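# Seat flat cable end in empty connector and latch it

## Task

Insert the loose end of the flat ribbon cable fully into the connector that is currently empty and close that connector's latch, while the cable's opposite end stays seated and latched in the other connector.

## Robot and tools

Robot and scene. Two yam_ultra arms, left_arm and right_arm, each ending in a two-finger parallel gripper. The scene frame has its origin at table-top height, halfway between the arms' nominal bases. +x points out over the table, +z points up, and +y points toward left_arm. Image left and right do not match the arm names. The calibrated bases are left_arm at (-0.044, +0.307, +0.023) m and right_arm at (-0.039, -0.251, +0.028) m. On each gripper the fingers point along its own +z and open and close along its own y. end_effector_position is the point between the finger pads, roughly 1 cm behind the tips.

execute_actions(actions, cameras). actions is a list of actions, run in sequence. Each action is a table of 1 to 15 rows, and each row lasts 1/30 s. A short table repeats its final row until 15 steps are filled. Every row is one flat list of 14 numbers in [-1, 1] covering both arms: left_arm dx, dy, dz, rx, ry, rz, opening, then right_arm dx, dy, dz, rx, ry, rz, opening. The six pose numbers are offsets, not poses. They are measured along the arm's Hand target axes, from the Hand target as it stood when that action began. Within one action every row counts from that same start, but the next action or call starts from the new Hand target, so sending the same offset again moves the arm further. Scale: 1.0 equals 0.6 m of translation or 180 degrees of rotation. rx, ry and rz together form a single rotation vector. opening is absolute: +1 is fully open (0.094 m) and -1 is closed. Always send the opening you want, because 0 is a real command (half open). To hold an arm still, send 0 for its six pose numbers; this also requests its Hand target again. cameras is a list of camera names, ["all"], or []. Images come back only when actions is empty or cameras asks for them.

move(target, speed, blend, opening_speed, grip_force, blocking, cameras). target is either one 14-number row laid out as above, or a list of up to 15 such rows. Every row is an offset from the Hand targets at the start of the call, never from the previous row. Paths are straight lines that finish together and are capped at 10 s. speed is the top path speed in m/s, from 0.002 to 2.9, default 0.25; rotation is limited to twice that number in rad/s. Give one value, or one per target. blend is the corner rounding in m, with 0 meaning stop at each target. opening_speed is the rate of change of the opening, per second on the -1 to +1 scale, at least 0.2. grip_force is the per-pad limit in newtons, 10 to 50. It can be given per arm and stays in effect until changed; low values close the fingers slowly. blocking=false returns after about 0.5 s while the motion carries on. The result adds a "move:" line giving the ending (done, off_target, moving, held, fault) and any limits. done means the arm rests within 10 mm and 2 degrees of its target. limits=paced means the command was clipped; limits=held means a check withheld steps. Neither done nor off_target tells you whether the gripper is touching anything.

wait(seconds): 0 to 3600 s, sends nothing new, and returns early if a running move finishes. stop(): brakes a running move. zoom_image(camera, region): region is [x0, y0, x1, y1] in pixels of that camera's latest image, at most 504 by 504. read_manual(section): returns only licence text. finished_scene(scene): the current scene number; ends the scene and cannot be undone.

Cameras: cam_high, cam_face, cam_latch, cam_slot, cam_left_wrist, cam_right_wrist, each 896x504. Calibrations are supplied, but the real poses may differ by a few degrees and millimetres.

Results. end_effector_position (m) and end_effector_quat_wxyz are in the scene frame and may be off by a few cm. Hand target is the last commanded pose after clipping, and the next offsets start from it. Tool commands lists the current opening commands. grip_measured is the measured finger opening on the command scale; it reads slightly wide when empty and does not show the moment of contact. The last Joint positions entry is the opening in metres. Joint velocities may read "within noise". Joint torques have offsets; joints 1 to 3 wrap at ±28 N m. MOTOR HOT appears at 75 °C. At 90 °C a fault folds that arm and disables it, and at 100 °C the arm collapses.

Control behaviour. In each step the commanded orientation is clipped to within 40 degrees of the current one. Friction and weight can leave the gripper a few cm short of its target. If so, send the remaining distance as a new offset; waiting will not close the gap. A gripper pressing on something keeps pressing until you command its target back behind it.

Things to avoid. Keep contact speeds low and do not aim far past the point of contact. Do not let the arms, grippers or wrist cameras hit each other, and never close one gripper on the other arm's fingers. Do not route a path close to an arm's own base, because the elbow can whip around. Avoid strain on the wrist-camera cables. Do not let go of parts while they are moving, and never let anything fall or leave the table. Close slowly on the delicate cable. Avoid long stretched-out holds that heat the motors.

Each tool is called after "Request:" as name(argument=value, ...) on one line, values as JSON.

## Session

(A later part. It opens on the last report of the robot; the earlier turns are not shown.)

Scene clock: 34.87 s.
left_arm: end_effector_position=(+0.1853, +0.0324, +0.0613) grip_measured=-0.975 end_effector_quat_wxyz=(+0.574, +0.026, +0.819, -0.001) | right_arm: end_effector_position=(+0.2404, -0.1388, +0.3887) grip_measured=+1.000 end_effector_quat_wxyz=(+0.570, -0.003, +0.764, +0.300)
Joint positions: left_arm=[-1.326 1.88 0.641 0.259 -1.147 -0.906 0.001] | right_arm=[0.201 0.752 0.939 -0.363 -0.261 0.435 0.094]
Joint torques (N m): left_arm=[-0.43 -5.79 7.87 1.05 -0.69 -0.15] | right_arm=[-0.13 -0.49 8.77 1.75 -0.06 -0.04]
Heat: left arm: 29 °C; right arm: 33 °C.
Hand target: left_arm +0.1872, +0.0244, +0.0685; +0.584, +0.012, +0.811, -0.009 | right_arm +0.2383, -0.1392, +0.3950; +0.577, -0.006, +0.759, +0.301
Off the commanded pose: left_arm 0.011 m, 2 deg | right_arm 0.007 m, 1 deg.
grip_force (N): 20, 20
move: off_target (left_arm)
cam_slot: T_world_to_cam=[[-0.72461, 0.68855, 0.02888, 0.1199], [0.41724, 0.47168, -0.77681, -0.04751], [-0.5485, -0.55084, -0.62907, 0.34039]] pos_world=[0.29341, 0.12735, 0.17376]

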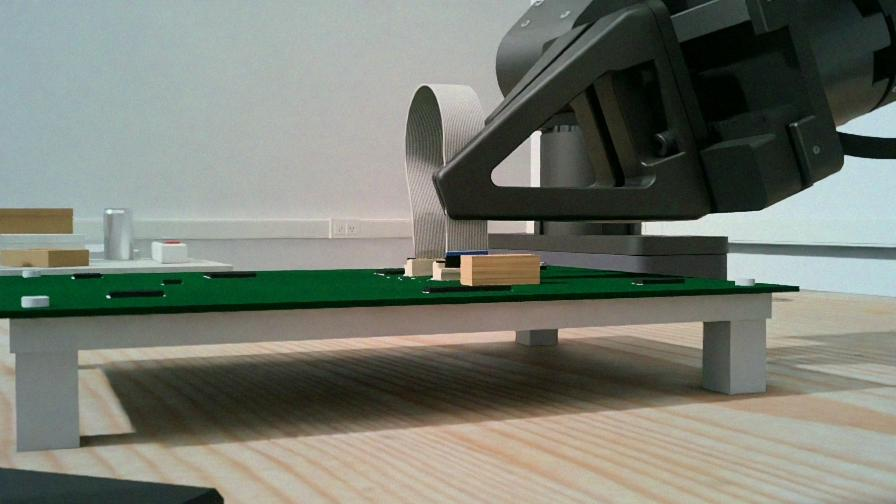

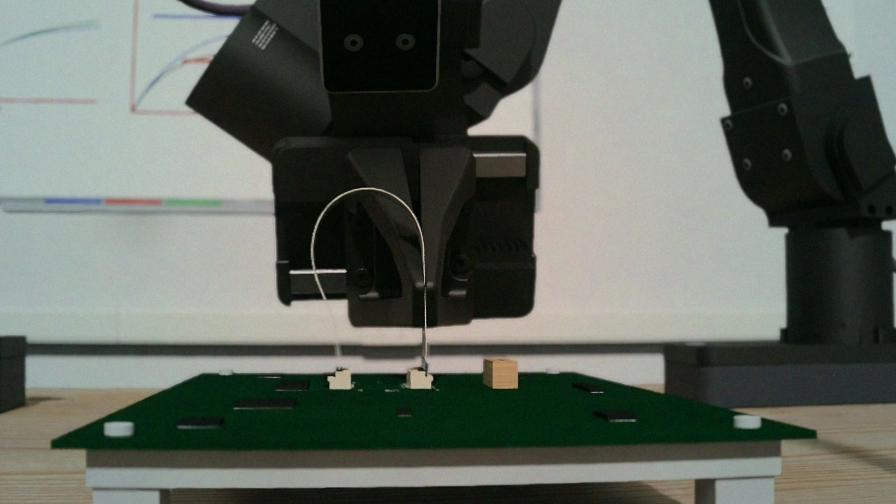

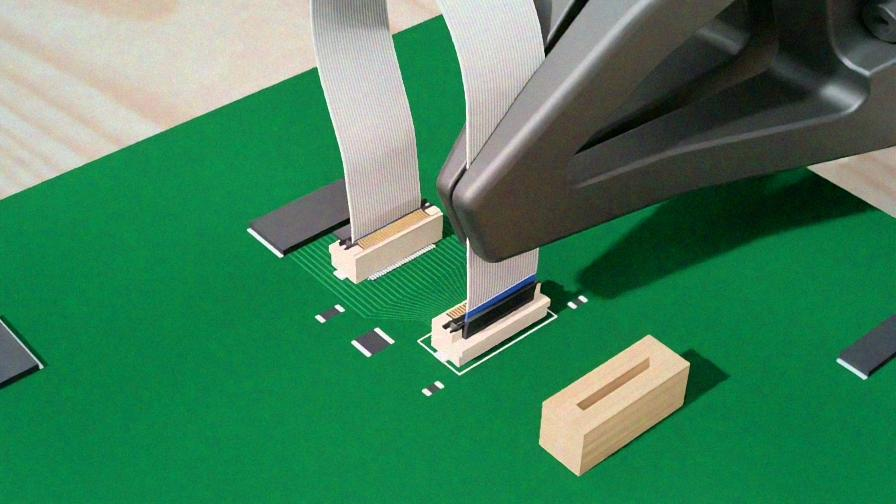

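Request:
move(target=[-0.0033,-0.0020,0.0042,0.0013,-0.0011,-0.0038,-1,0,0,0,0,0,0,1], speed=0.03, cameras=["cam_face","cam_latch","cam_slot"])

Request:
zoom_image(camera="cam_slot", region=[430, 240, 550, 360])

Request:
zoom_image(camera="cam_latch", region=[380, 310, 460, 400])

Request:
zoom_image(camera="cam_face", region=[390, 220, 490, 290])

Scene clock: 39.43 s.
left_arm: end_effector_position=(+0.1857, +0.0302, +0.0628) grip_measured=-0.975 end_effector_quat_wxyz=(+0.576, +0.021, +0.817, -0.008) | right_arm: end_effector_position=(+0.2404, -0.1388, +0.3887) grip_measured=+1.000 end_effector_quat_wxyz=(+0.570, -0.003, +0.764, +0.300)
Joint positions: left_arm=[-1.326 1.88 0.641 0.278 -1.147 -0.906 0.001] | right_arm=[0.201 0.752 0.939 -0.363 -0.261 0.435 0.094]
Joint torques (N m): left_arm=[0.25 -5.72 7.77 1.21 -0.64 0.04] | right_arm=[-0.12 -0.54 8.77 1.76 -0.06 -0.04]
Heat: left arm: 29 °C; right arm: 33 °C.
Hand target: left_arm +0.1901, +0.0232, +0.0695; +0.586, +0.009, +0.810, -0.014 | right_arm +0.2383, -0.1392, +0.3950; +0.577, -0.006, +0.759, +0.301
Off the commanded pose: left_arm 0.011 m, 2 deg | right_arm 0.007 m, 1 deg.
grip_force (N): 20, 20
move: off_target (left_arm)
cam_slot: T_world_to_cam=[[-0.72461, 0.68855, 0.02888, 0.1199], [0.41724, 0.47168, -0.77681, -0.04751], [-0.5485, -0.55084, -0.62907, 0.34039]] pos_world=[0.29341, 0.12735, 0.17376]

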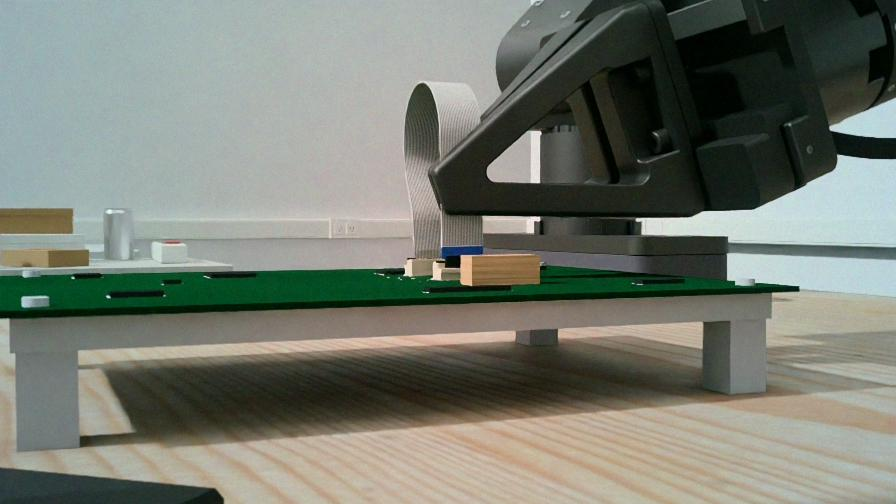

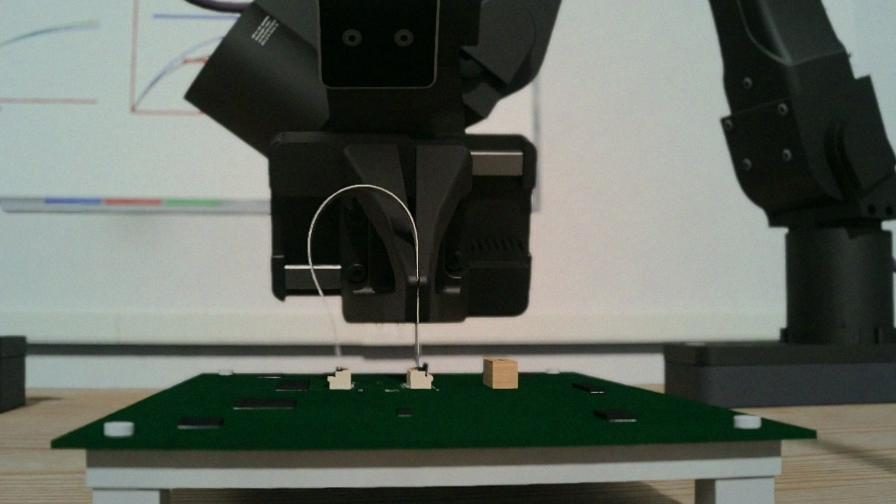

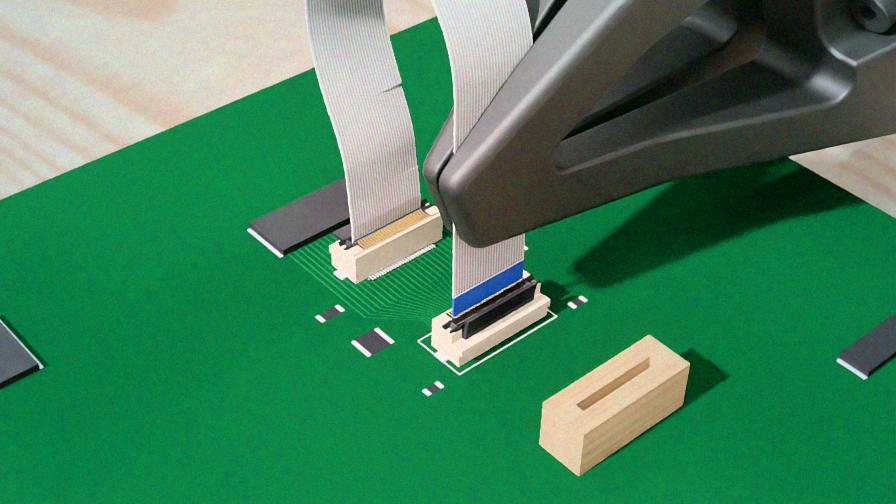

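Scaled by 4.200 from the camera's image (finer frame: 1280x720).

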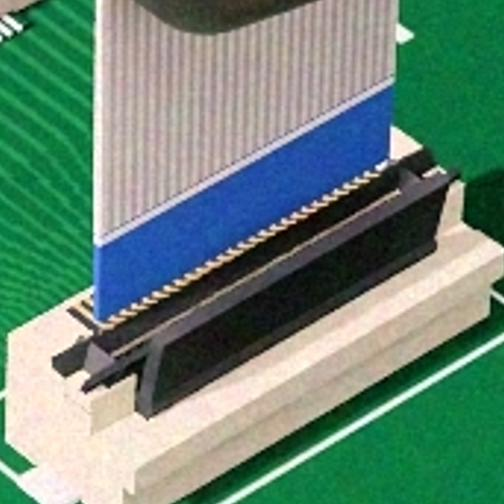

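Scaled by 5.600 from the camera's image (finer frame: 1280x720).

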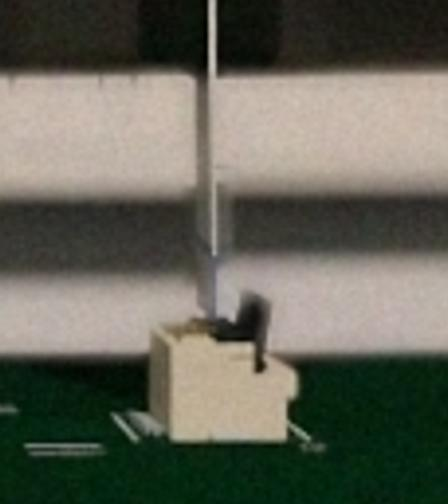

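Scaled by 5.040 from the camera's image (finer frame: 1280x720).

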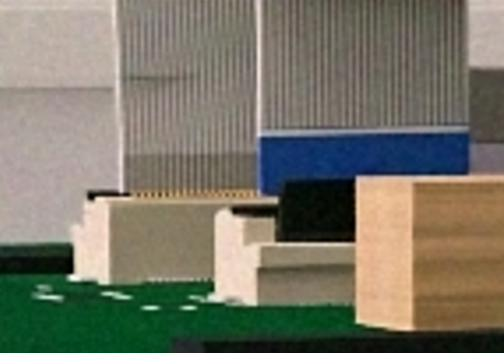

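Request:
move(target=[0.0016,0.0028,0.0025,-0.0015,0.0013,0.0045,-1,0,0,0,0,0,0,1], speed=0.03)

Scene clock: 42.10 s.
left_arm: end_effector_position=(+0.1869, +0.0311, +0.0629) grip_measured=-0.975 end_effector_quat_wxyz=(+0.576, +0.023, +0.817, -0.004) | right_arm: end_effector_position=(+0.2404, -0.1388, +0.3887) grip_measured=+1.000 end_effector_quat_wxyz=(+0.570, -0.003, +0.764, +0.300)
Joint positions: left_arm=[-1.321 1.88 0.641 0.278 -1.147 -0.896 0.001] | right_arm=[0.201 0.752 0.939 -0.363 -0.261 0.435 0.094]
Joint torques (N m): left_arm=[0.34 -5.59 7.62 1.19 -0.6 0.01] | right_arm=[-0.06 -0.46 8.81 1.76 -0.07 -0.04]
Heat: left arm: 29 °C; right arm: 33 °C.
Hand target: left_arm +0.1913, +0.0248, +0.0682; +0.584, +0.013, +0.812, -0.008 | right_arm +0.2383, -0.1392, +0.3950; +0.577, -0.006, +0.759, +0.301
Off the commanded pose: left_arm 0.009 m, 2 deg | right_arm 0.007 m, 1 deg.
grip_force (N): 20, 20
move: done

Request:
wait(seconds=0.05, cameras=["cam_face","cam_latch","cam_slot"])

Request:
zoom_image(camera="cam_slot", region=[430, 240, 550, 360])

Request:
zoom_image(camera="cam_latch", region=[380, 310, 460, 400])

Request:
zoom_image(camera="cam_face", region=[390, 220, 490, 290])

Scene clock: 42.97 s.
left_arm: end_effector_position=(+0.1869, +0.0311, +0.0629) grip_measured=-0.975 end_effector_quat_wxyz=(+0.576, +0.023, +0.817, -0.004) | right_arm: end_effector_position=(+0.2404, -0.1388, +0.3887) grip_measured=+1.000 end_effector_quat_wxyz=(+0.570, -0.003, +0.764, +0.300)
Joint positions: left_arm=[-1.321 1.88 0.641 0.278 -1.147 -0.895 0.001] | right_arm=[0.201 0.752 0.939 -0.363 -0.261 0.435 0.094]
Joint torques (N m): left_arm=[0.36 -5.57 7.65 1.18 -0.6 0.04] | right_arm=[-0.1 -0.5 8.79 1.77 -0.06 -0.03]
Heat: left arm: 29 °C; right arm: 33 °C.
Hand target: left_arm +0.1913, +0.0248, +0.0682; +0.584, +0.013, +0.812, -0.008 | right_arm +0.2383, -0.1392, +0.3950; +0.577, -0.006, +0.759, +0.301
Tool commands: left_gripper/opening=-1.0 right_gripper/opening=+1.0
Off the commanded pose: left_arm 0.009 m, 2 deg | right_arm 0.007 m, 1 deg.
grip_force (N): 20, 20
wait: 0.07 s; at rest from the start
cam_slot: T_world_to_cam=[[-0.72461, 0.68855, 0.02888, 0.1199], [0.41724, 0.47168, -0.77681, -0.04751], [-0.5485, -0.55084, -0.62907, 0.34039]] pos_world=[0.29341, 0.12735, 0.17376]

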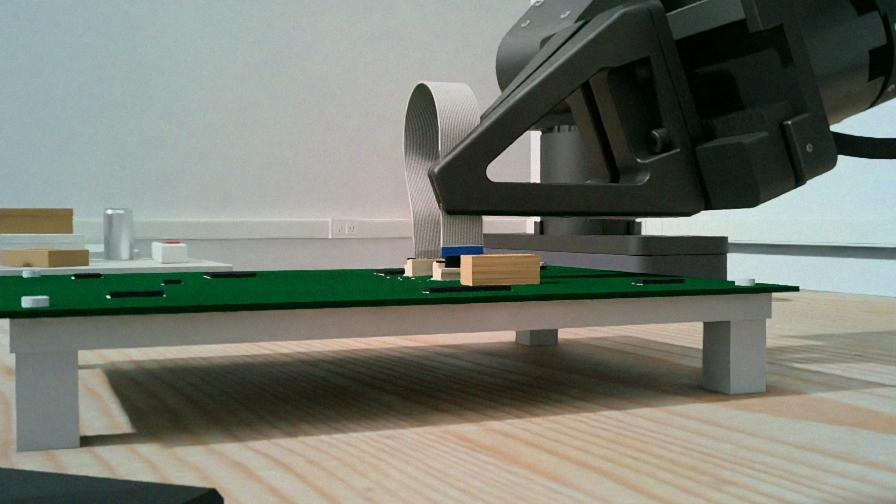

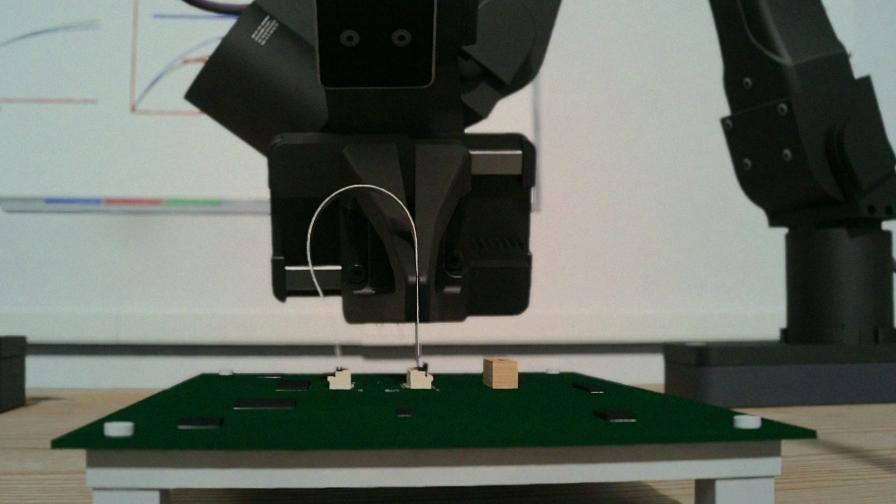

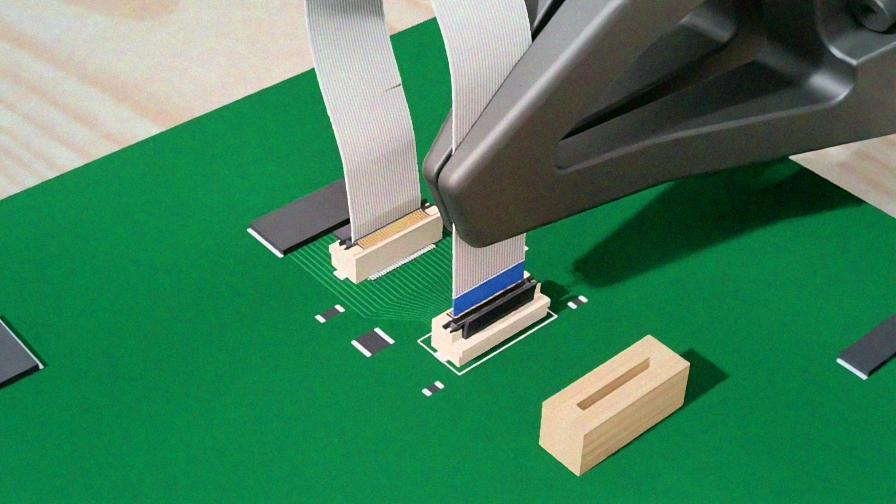

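Scaled by 4.200 from the camera's image (finer frame: 1280x720).

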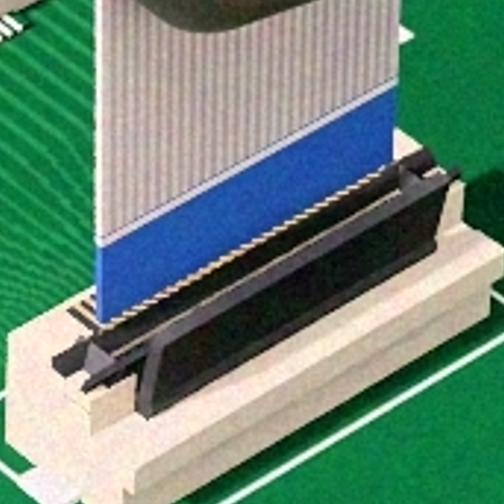

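Scaled by 5.600 from the camera's image (finer frame: 1280x720).

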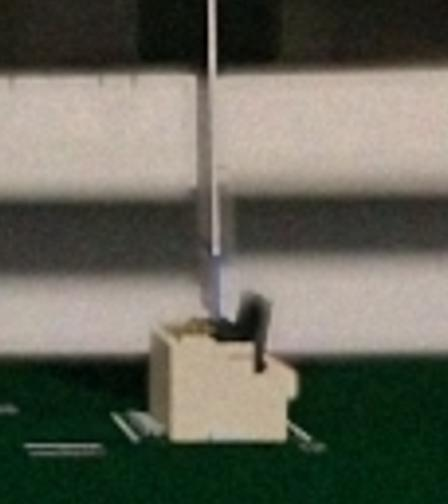

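Scaled by 5.040 from the camera's image (finer frame: 1280x720).

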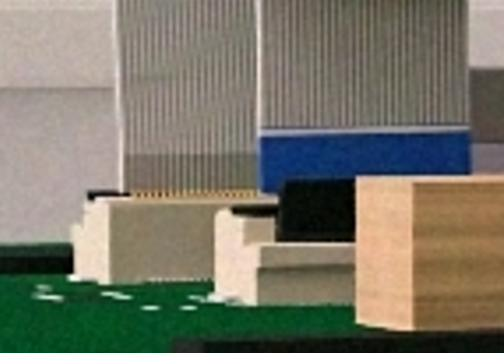

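Request:
move(target=[-0.0202,-0.0042,-0.0055,0.0041,-0.0036,-0.0122,-1,0,0,0,0,0,0,1], speed=0.04)

Scene clock: 46.83 s.
left_arm: end_effector_position=(+0.1870, +0.0308, +0.0631) grip_measured=-0.975 end_effector_quat_wxyz=(+0.576, +0.023, +0.817, -0.005) | right_arm: end_effector_position=(+0.2404, -0.1388, +0.3887) grip_measured=+1.000 end_effector_quat_wxyz=(+0.570, -0.003, +0.764, +0.300)
Joint positions: left_arm=[-1.321 1.88 0.641 0.281 -1.147 -0.894 0.001] | right_arm=[0.201 0.752 0.939 -0.363 -0.261 0.435 0.094]
Joint torques (N m): left_arm=[0.38 -8.77 7.34 1.23 -0.63 0.04] | right_arm=[-0.09 -0.47 8.77 1.76 -0.05 -0.03]
Heat: left arm: 29 °C; right arm: 34 °C.
Hand target: left_arm +0.1920, +0.0222, +0.0807; +0.588, +0.001, +0.808, -0.024 | right_arm +0.2383, -0.1392, +0.3950; +0.577, -0.006, +0.759, +0.301
Off the commanded pose: left_arm 0.020 m, 4 deg | right_arm 0.007 m, 1 deg.
grip_force (N): 20, 20
move: off_target (left_arm)

Request:
move(target=[[-0.0067,-0.0016,-0.0018,0.0014,-0.0013,-0.0041,-1,0,0,0,0,0,0,1],[-0.0043,0.0012,-0.0018,-0.0002,0.0002,0.0006,-1,0,0,0,0,0,0,1]], speed=0.04, cameras=["cam_latch","cam_slot"])

Request:
zoom_image(camera="cam_slot", region=[430, 240, 550, 360])

Request:
zoom_image(camera="cam_latch", region=[380, 310, 460, 400])

Scene clock: 49.40 s.
left_arm: end_effector_position=(+0.1872, +0.0297, +0.0658) grip_measured=-0.975 end_effector_quat_wxyz=(+0.577, +0.020, +0.816, -0.009) | right_arm: end_effector_position=(+0.2404, -0.1388, +0.3887) grip_measured=+1.000 end_effector_quat_wxyz=(+0.570, -0.003, +0.764, +0.300)
Joint positions: left_arm=[-1.321 1.872 0.641 0.285 -1.147 -0.892 0.001] | right_arm=[0.201 0.752 0.939 -0.363 -0.261 0.435 0.094]
Joint torques (N m): left_arm=[0.38 -9.06 7.39 1.04 -0.6 0.02] | right_arm=[-0.09 -0.5 8.8 1.78 -0.06 -0.04]
Heat: left arm: 29 °C; right arm: 34 °C.
Hand target: left_arm +0.1918, +0.0231, +0.0834; +0.588, +0.002, +0.808, -0.023 | right_arm +0.2383, -0.1392, +0.3950; +0.577, -0.006, +0.759, +0.301
Off the commanded pose: left_arm 0.019 m, 3 deg | right_arm 0.007 m, 1 deg.
grip_force (N): 20, 20
move: off_target (left_arm)
cam_slot: T_world_to_cam=[[-0.72461, 0.68855, 0.02888, 0.1199], [0.41724, 0.47168, -0.77681, -0.04751], [-0.5485, -0.55084, -0.62907, 0.34039]] pos_world=[0.29341, 0.12735, 0.17376]

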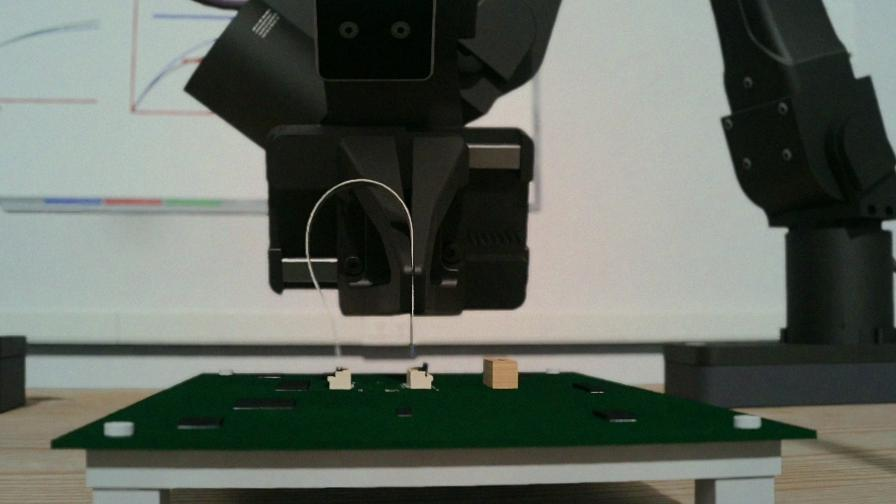

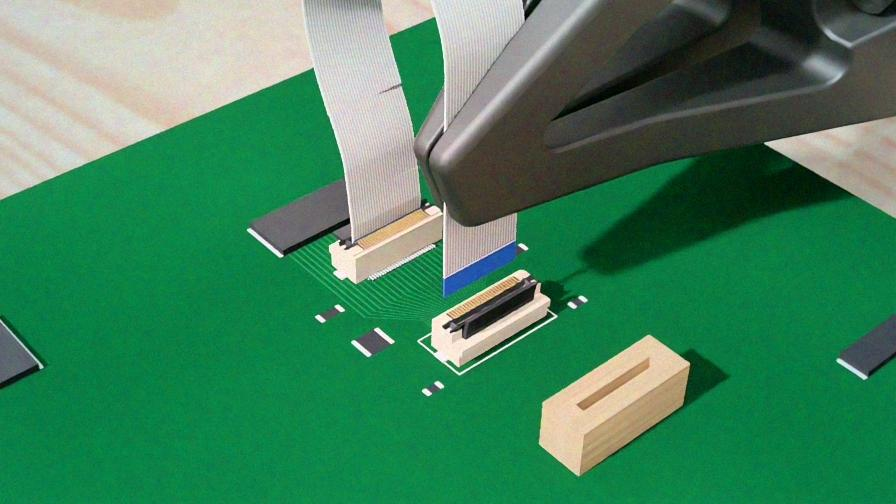

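Scaled by 4.200 from the camera's image (finer frame: 1280x720).

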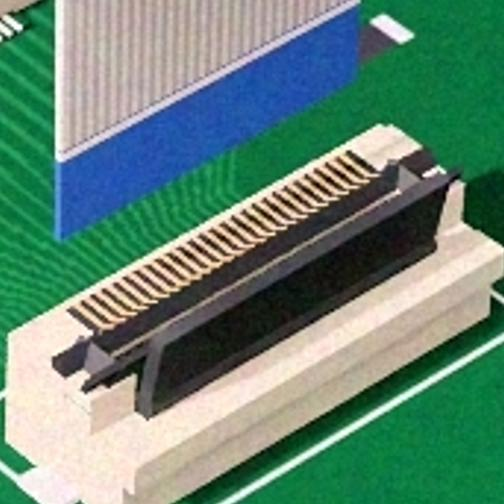

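Scaled by 5.600 from the camera's image (finer frame: 1280x720).

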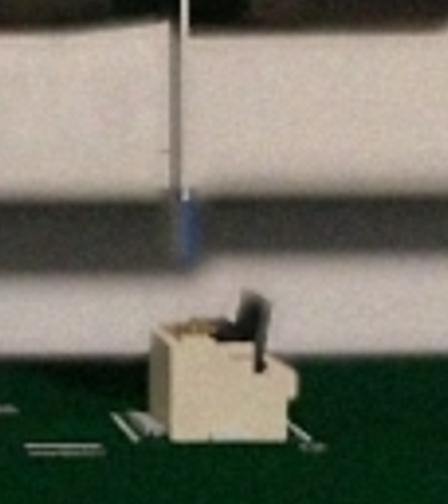

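Request:
move(target=[0.0029,0.0035,0,-0.0021,0.0020,0.0061,-1,0,0,0,0,0,0,1], speed=0.03, cameras=["cam_face","cam_latch","cam_slot"])

Request:
zoom_image(camera="cam_slot", region=[430, 240, 550, 360])

Request:
zoom_image(camera="cam_latch", region=[380, 310, 460, 400])

Request:
zoom_image(camera="cam_face", region=[390, 220, 490, 290])

Scene clock: 55.33 s.
left_arm: end_effector_position=(+0.1868, +0.0316, +0.0644) grip_measured=-0.975 end_effector_quat_wxyz=(+0.576, +0.025, +0.817, -0.003) | right_arm: end_effector_position=(+0.2404, -0.1388, +0.3887) grip_measured=+1.000 end_effector_quat_wxyz=(+0.570, -0.003, +0.764, +0.300)
Joint positions: left_arm=[-1.321 1.872 0.641 0.269 -1.147 -0.892 0.001] | right_arm=[0.201 0.752 0.939 -0.363 -0.261 0.435 0.094]
Joint torques (N m): left_arm=[0.4 -9.11 7.53 0.97 -0.61 0.04] | right_arm=[-0.12 -0.46 8.81 1.77 -0.06 -0.04]
Heat: left arm: 29 °C; right arm: 34 °C.
Hand target: left_arm +0.1913, +0.0251, +0.0816; +0.586, +0.007, +0.810, -0.015 | right_arm +0.2383, -0.1392, +0.3950; +0.577, -0.006, +0.759, +0.301
Off the commanded pose: left_arm 0.019 m, 3 deg | right_arm 0.007 m, 1 deg.
grip_force (N): 20, 20
move: off_target (left_arm)
cam_slot: T_world_to_cam=[[-0.72461, 0.68855, 0.02888, 0.1199], [0.41724, 0.47168, -0.77681, -0.04751], [-0.5485, -0.55084, -0.62907, 0.34039]] pos_world=[0.29341, 0.12735, 0.17376]

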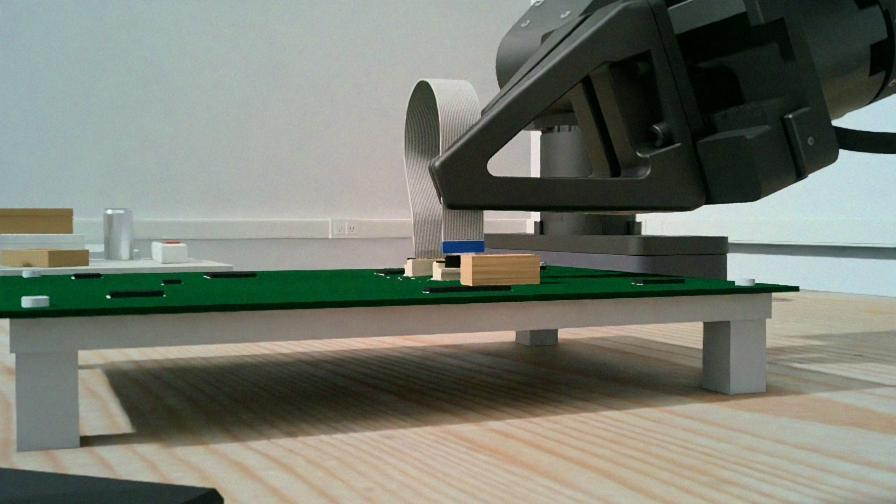

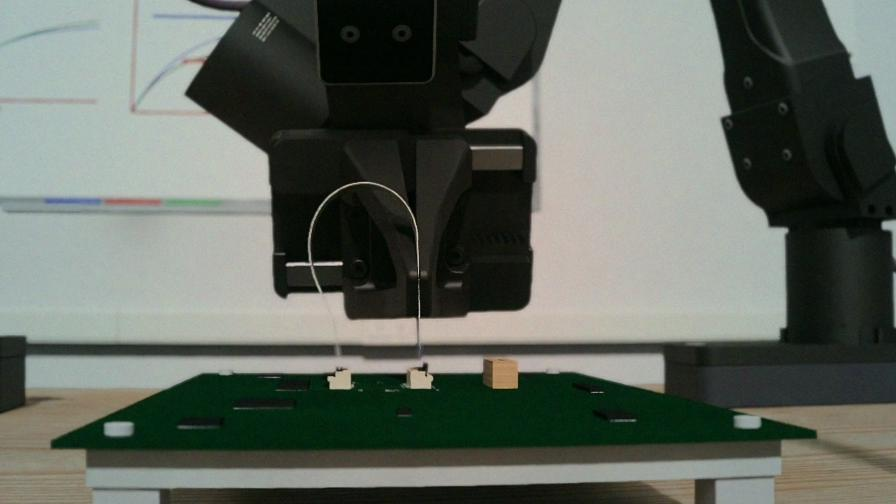

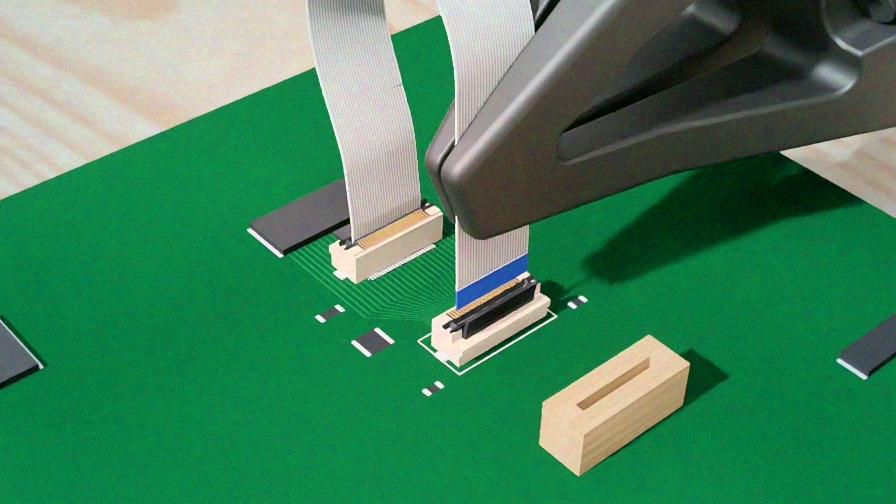

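Scaled by 4.200 from the camera's image (finer frame: 1280x720).

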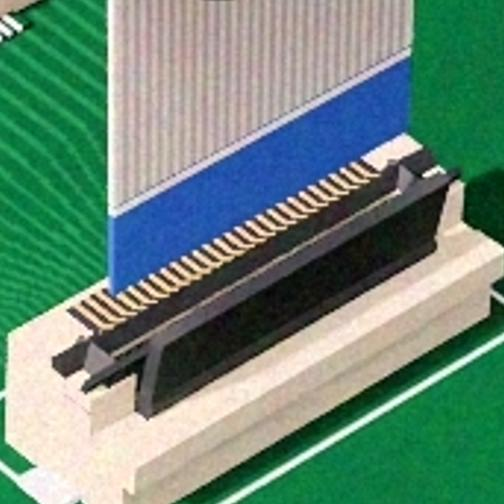

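Scaled by 5.600 from the camera's image (finer frame: 1280x720).

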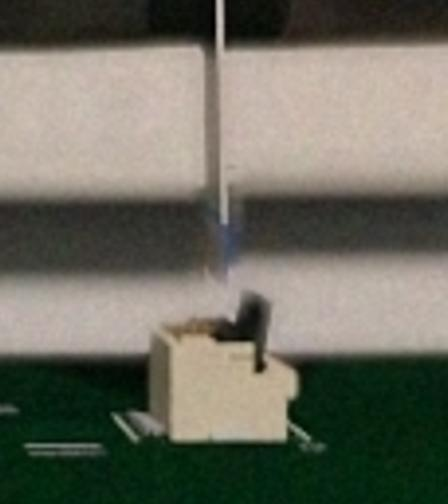

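Scaled by 5.040 from the camera's image (finer frame: 1280x720).

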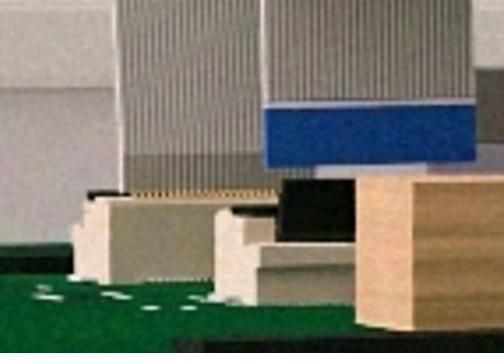

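Request:
move(target=[0.0248,0.0055,0.0065,-0.0050,0.0044,0.0151,-1,0,0,0,0,0,0,1], speed=0.03, cameras=["cam_face","cam_latch","cam_slot"])

Request:
zoom_image(camera="cam_slot", region=[430, 240, 550, 360])

Request:
zoom_image(camera="cam_latch", region=[380, 310, 460, 400])

Request:
zoom_image(camera="cam_face", region=[390, 220, 490, 290])

Scene clock: 58.37 s.
left_arm: end_effector_position=(+0.1865, +0.0328, +0.0617) grip_measured=-0.975 end_effector_quat_wxyz=(+0.574, +0.029, +0.818, +0.003) | right_arm: end_effector_position=(+0.2404, -0.1388, +0.3887) grip_measured=+1.000 end_effector_quat_wxyz=(+0.570, -0.003, +0.764, +0.300)
Joint positions: left_arm=[-1.321 1.88 0.641 0.263 -1.147 -0.892 0.001] | right_arm=[0.201 0.752 0.939 -0.363 -0.261 0.435 0.094]
Joint torques (N m): left_arm=[0.39 -5.81 7.75 0.93 -0.58 0.02] | right_arm=[-0.14 -0.46 8.83 1.75 -0.06 -0.04]
Heat: left arm: 29 °C; right arm: 34 °C.
Hand target: left_arm +0.1904, +0.0282, +0.0663; +0.580, +0.022, +0.814, +0.005 | right_arm +0.2383, -0.1392, +0.3950; +0.577, -0.006, +0.759, +0.301
Off the commanded pose: left_arm 0.008 m, 1 deg | right_arm 0.007 m, 1 deg.
grip_force (N): 20, 20
move: done
cam_slot: T_world_to_cam=[[-0.72461, 0.68855, 0.02888, 0.1199], [0.41724, 0.47168, -0.77681, -0.04751], [-0.5485, -0.55084, -0.62907, 0.34039]] pos_world=[0.29341, 0.12735, 0.17376]

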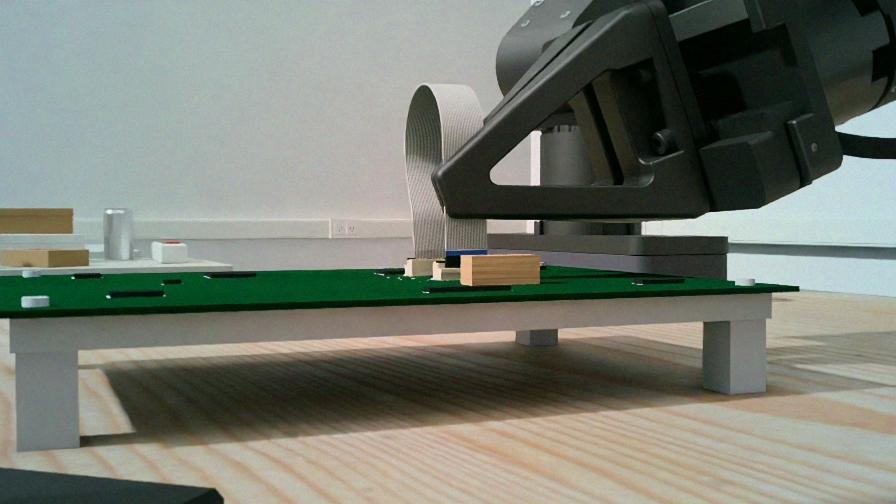

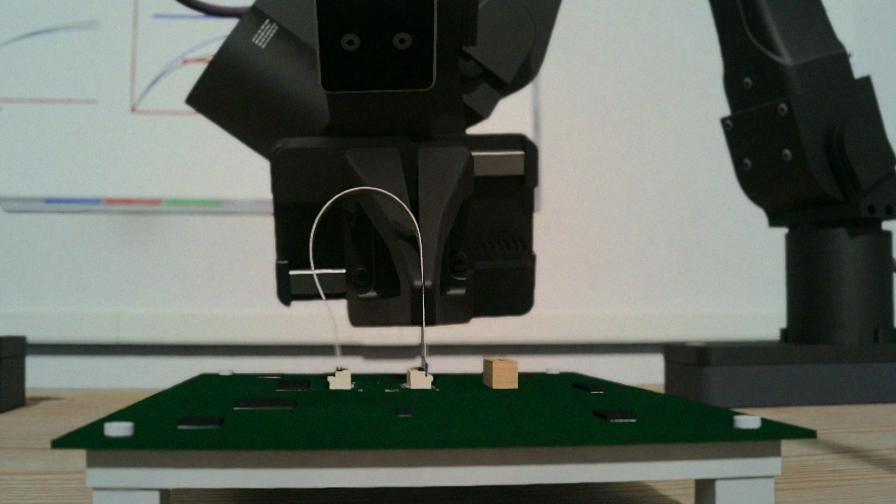

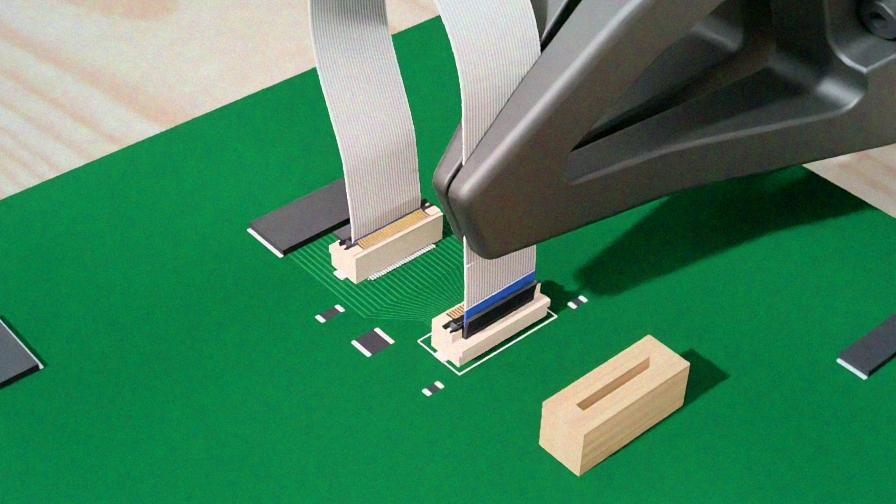

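Scaled by 4.200 from the camera's image (finer frame: 1280x720).

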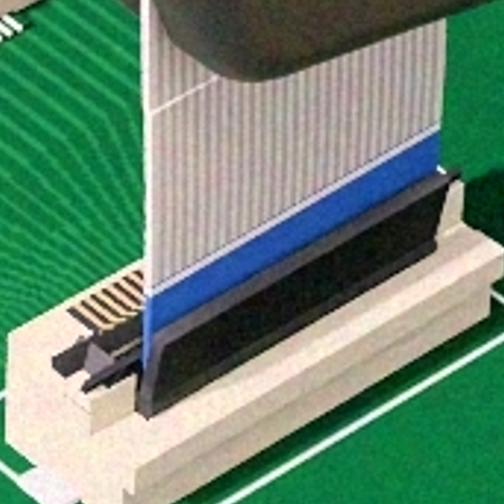

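Scaled by 5.600 from the camera's image (finer frame: 1280x720).

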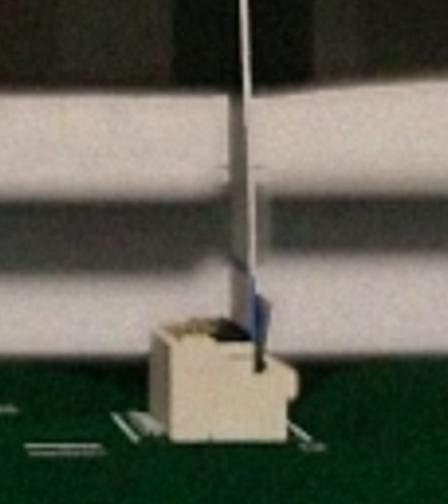

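Scaled by 5.040 from the camera's image (finer frame: 1280x720).

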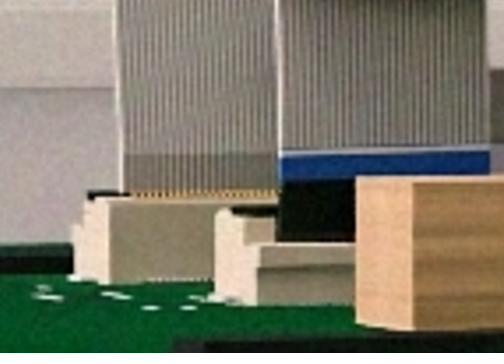

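Request:
move(target=[0.0001,-0.0018,0.0010,0,0,0,-1,0,0,0,0,0,0,1], speed=0.03, cameras=["cam_face","cam_latch","cam_slot"])

Request:
zoom_image(camera="cam_slot", region=[430, 240, 550, 360])

Request:
zoom_image(camera="cam_latch", region=[380, 310, 460, 400])

Request:
zoom_image(camera="cam_face", region=[390, 220, 490, 290])

Scene clock: 62.07 s.
left_arm: end_effector_position=(+0.1868, +0.0315, +0.0616) grip_measured=-0.975 end_effector_quat_wxyz=(+0.574, +0.029, +0.818, +0.003) | right_arm: end_effector_position=(+0.2404, -0.1388, +0.3887) grip_measured=+1.000 end_effector_quat_wxyz=(+0.570, -0.003, +0.764, +0.300)
Joint positions: left_arm=[-1.321 1.884 0.646 0.262 -1.147 -0.892 0.001] | right_arm=[0.201 0.752 0.939 -0.363 -0.261 0.435 0.094]
Joint torques (N m): left_arm=[0.46 -5.79 7.72 0.96 -0.57 0.02] | right_arm=[-0.08 -0.51 8.84 1.75 -0.06 -0.05]
Heat: left arm: 29 °C; right arm: 34 °C.
Hand target: left_arm +0.1909, +0.0272, +0.0659; +0.580, +0.022, +0.814, +0.005 | right_arm +0.2383, -0.1392, +0.3950; +0.577, -0.006, +0.759, +0.301
Off the commanded pose: left_arm 0.007 m, 1 deg | right_arm 0.007 m, 1 deg.
grip_force (N): 20, 20
move: done
cam_slot: T_world_to_cam=[[-0.72461, 0.68855, 0.02888, 0.1199], [0.41724, 0.47168, -0.77681, -0.04751], [-0.5485, -0.55084, -0.62907, 0.34039]] pos_world=[0.29341, 0.12735, 0.17376]

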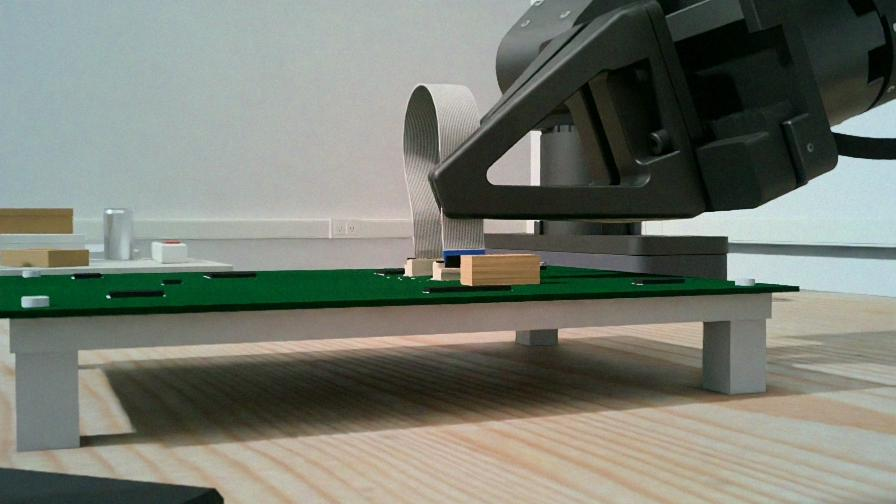

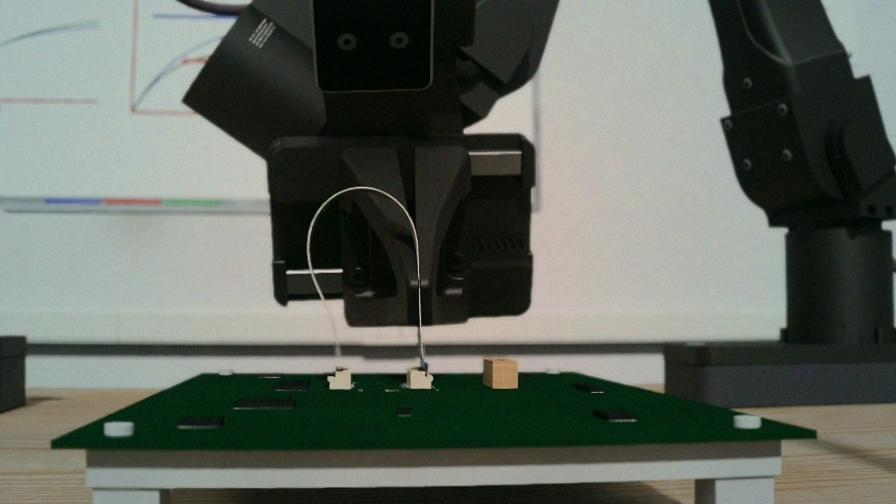

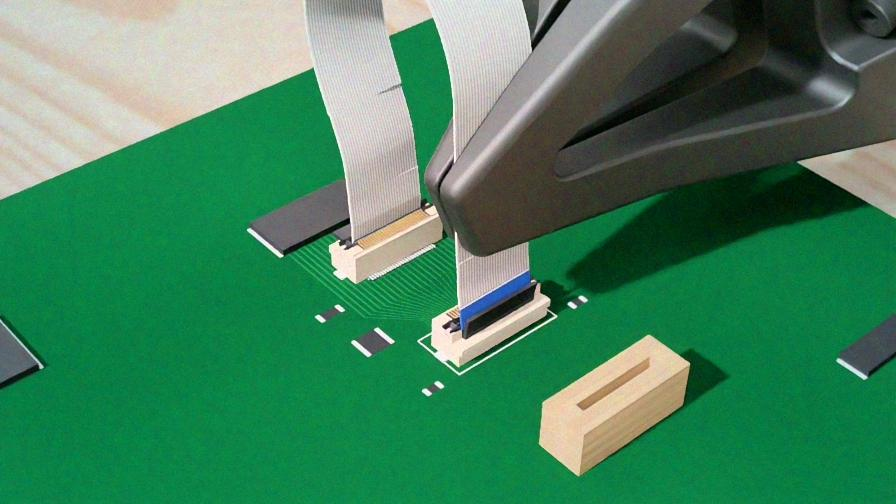

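Scaled by 4.200 from the camera's image (finer frame: 1280x720).

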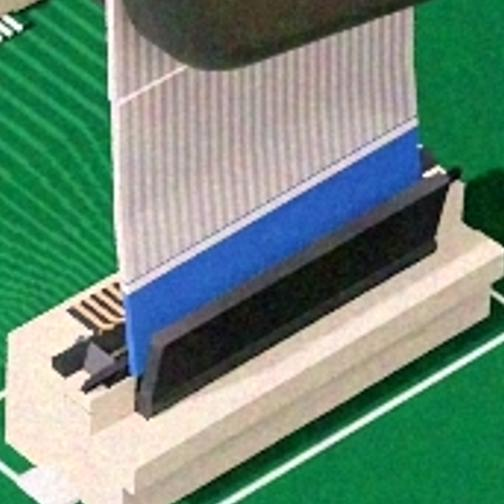

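Scaled by 5.600 from the camera's image (finer frame: 1280x720).

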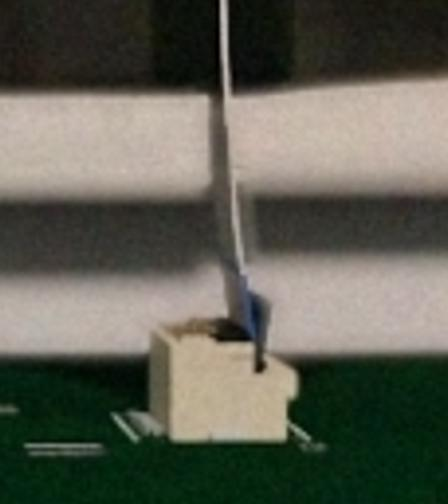

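Scaled by 5.040 from the camera's image (finer frame: 1280x720).

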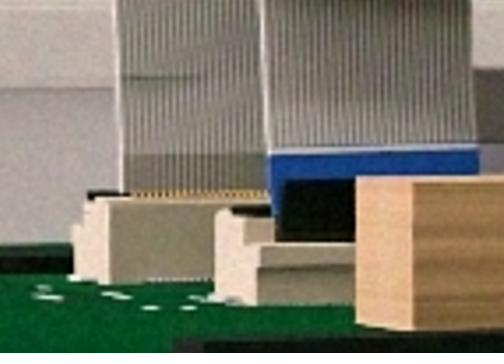

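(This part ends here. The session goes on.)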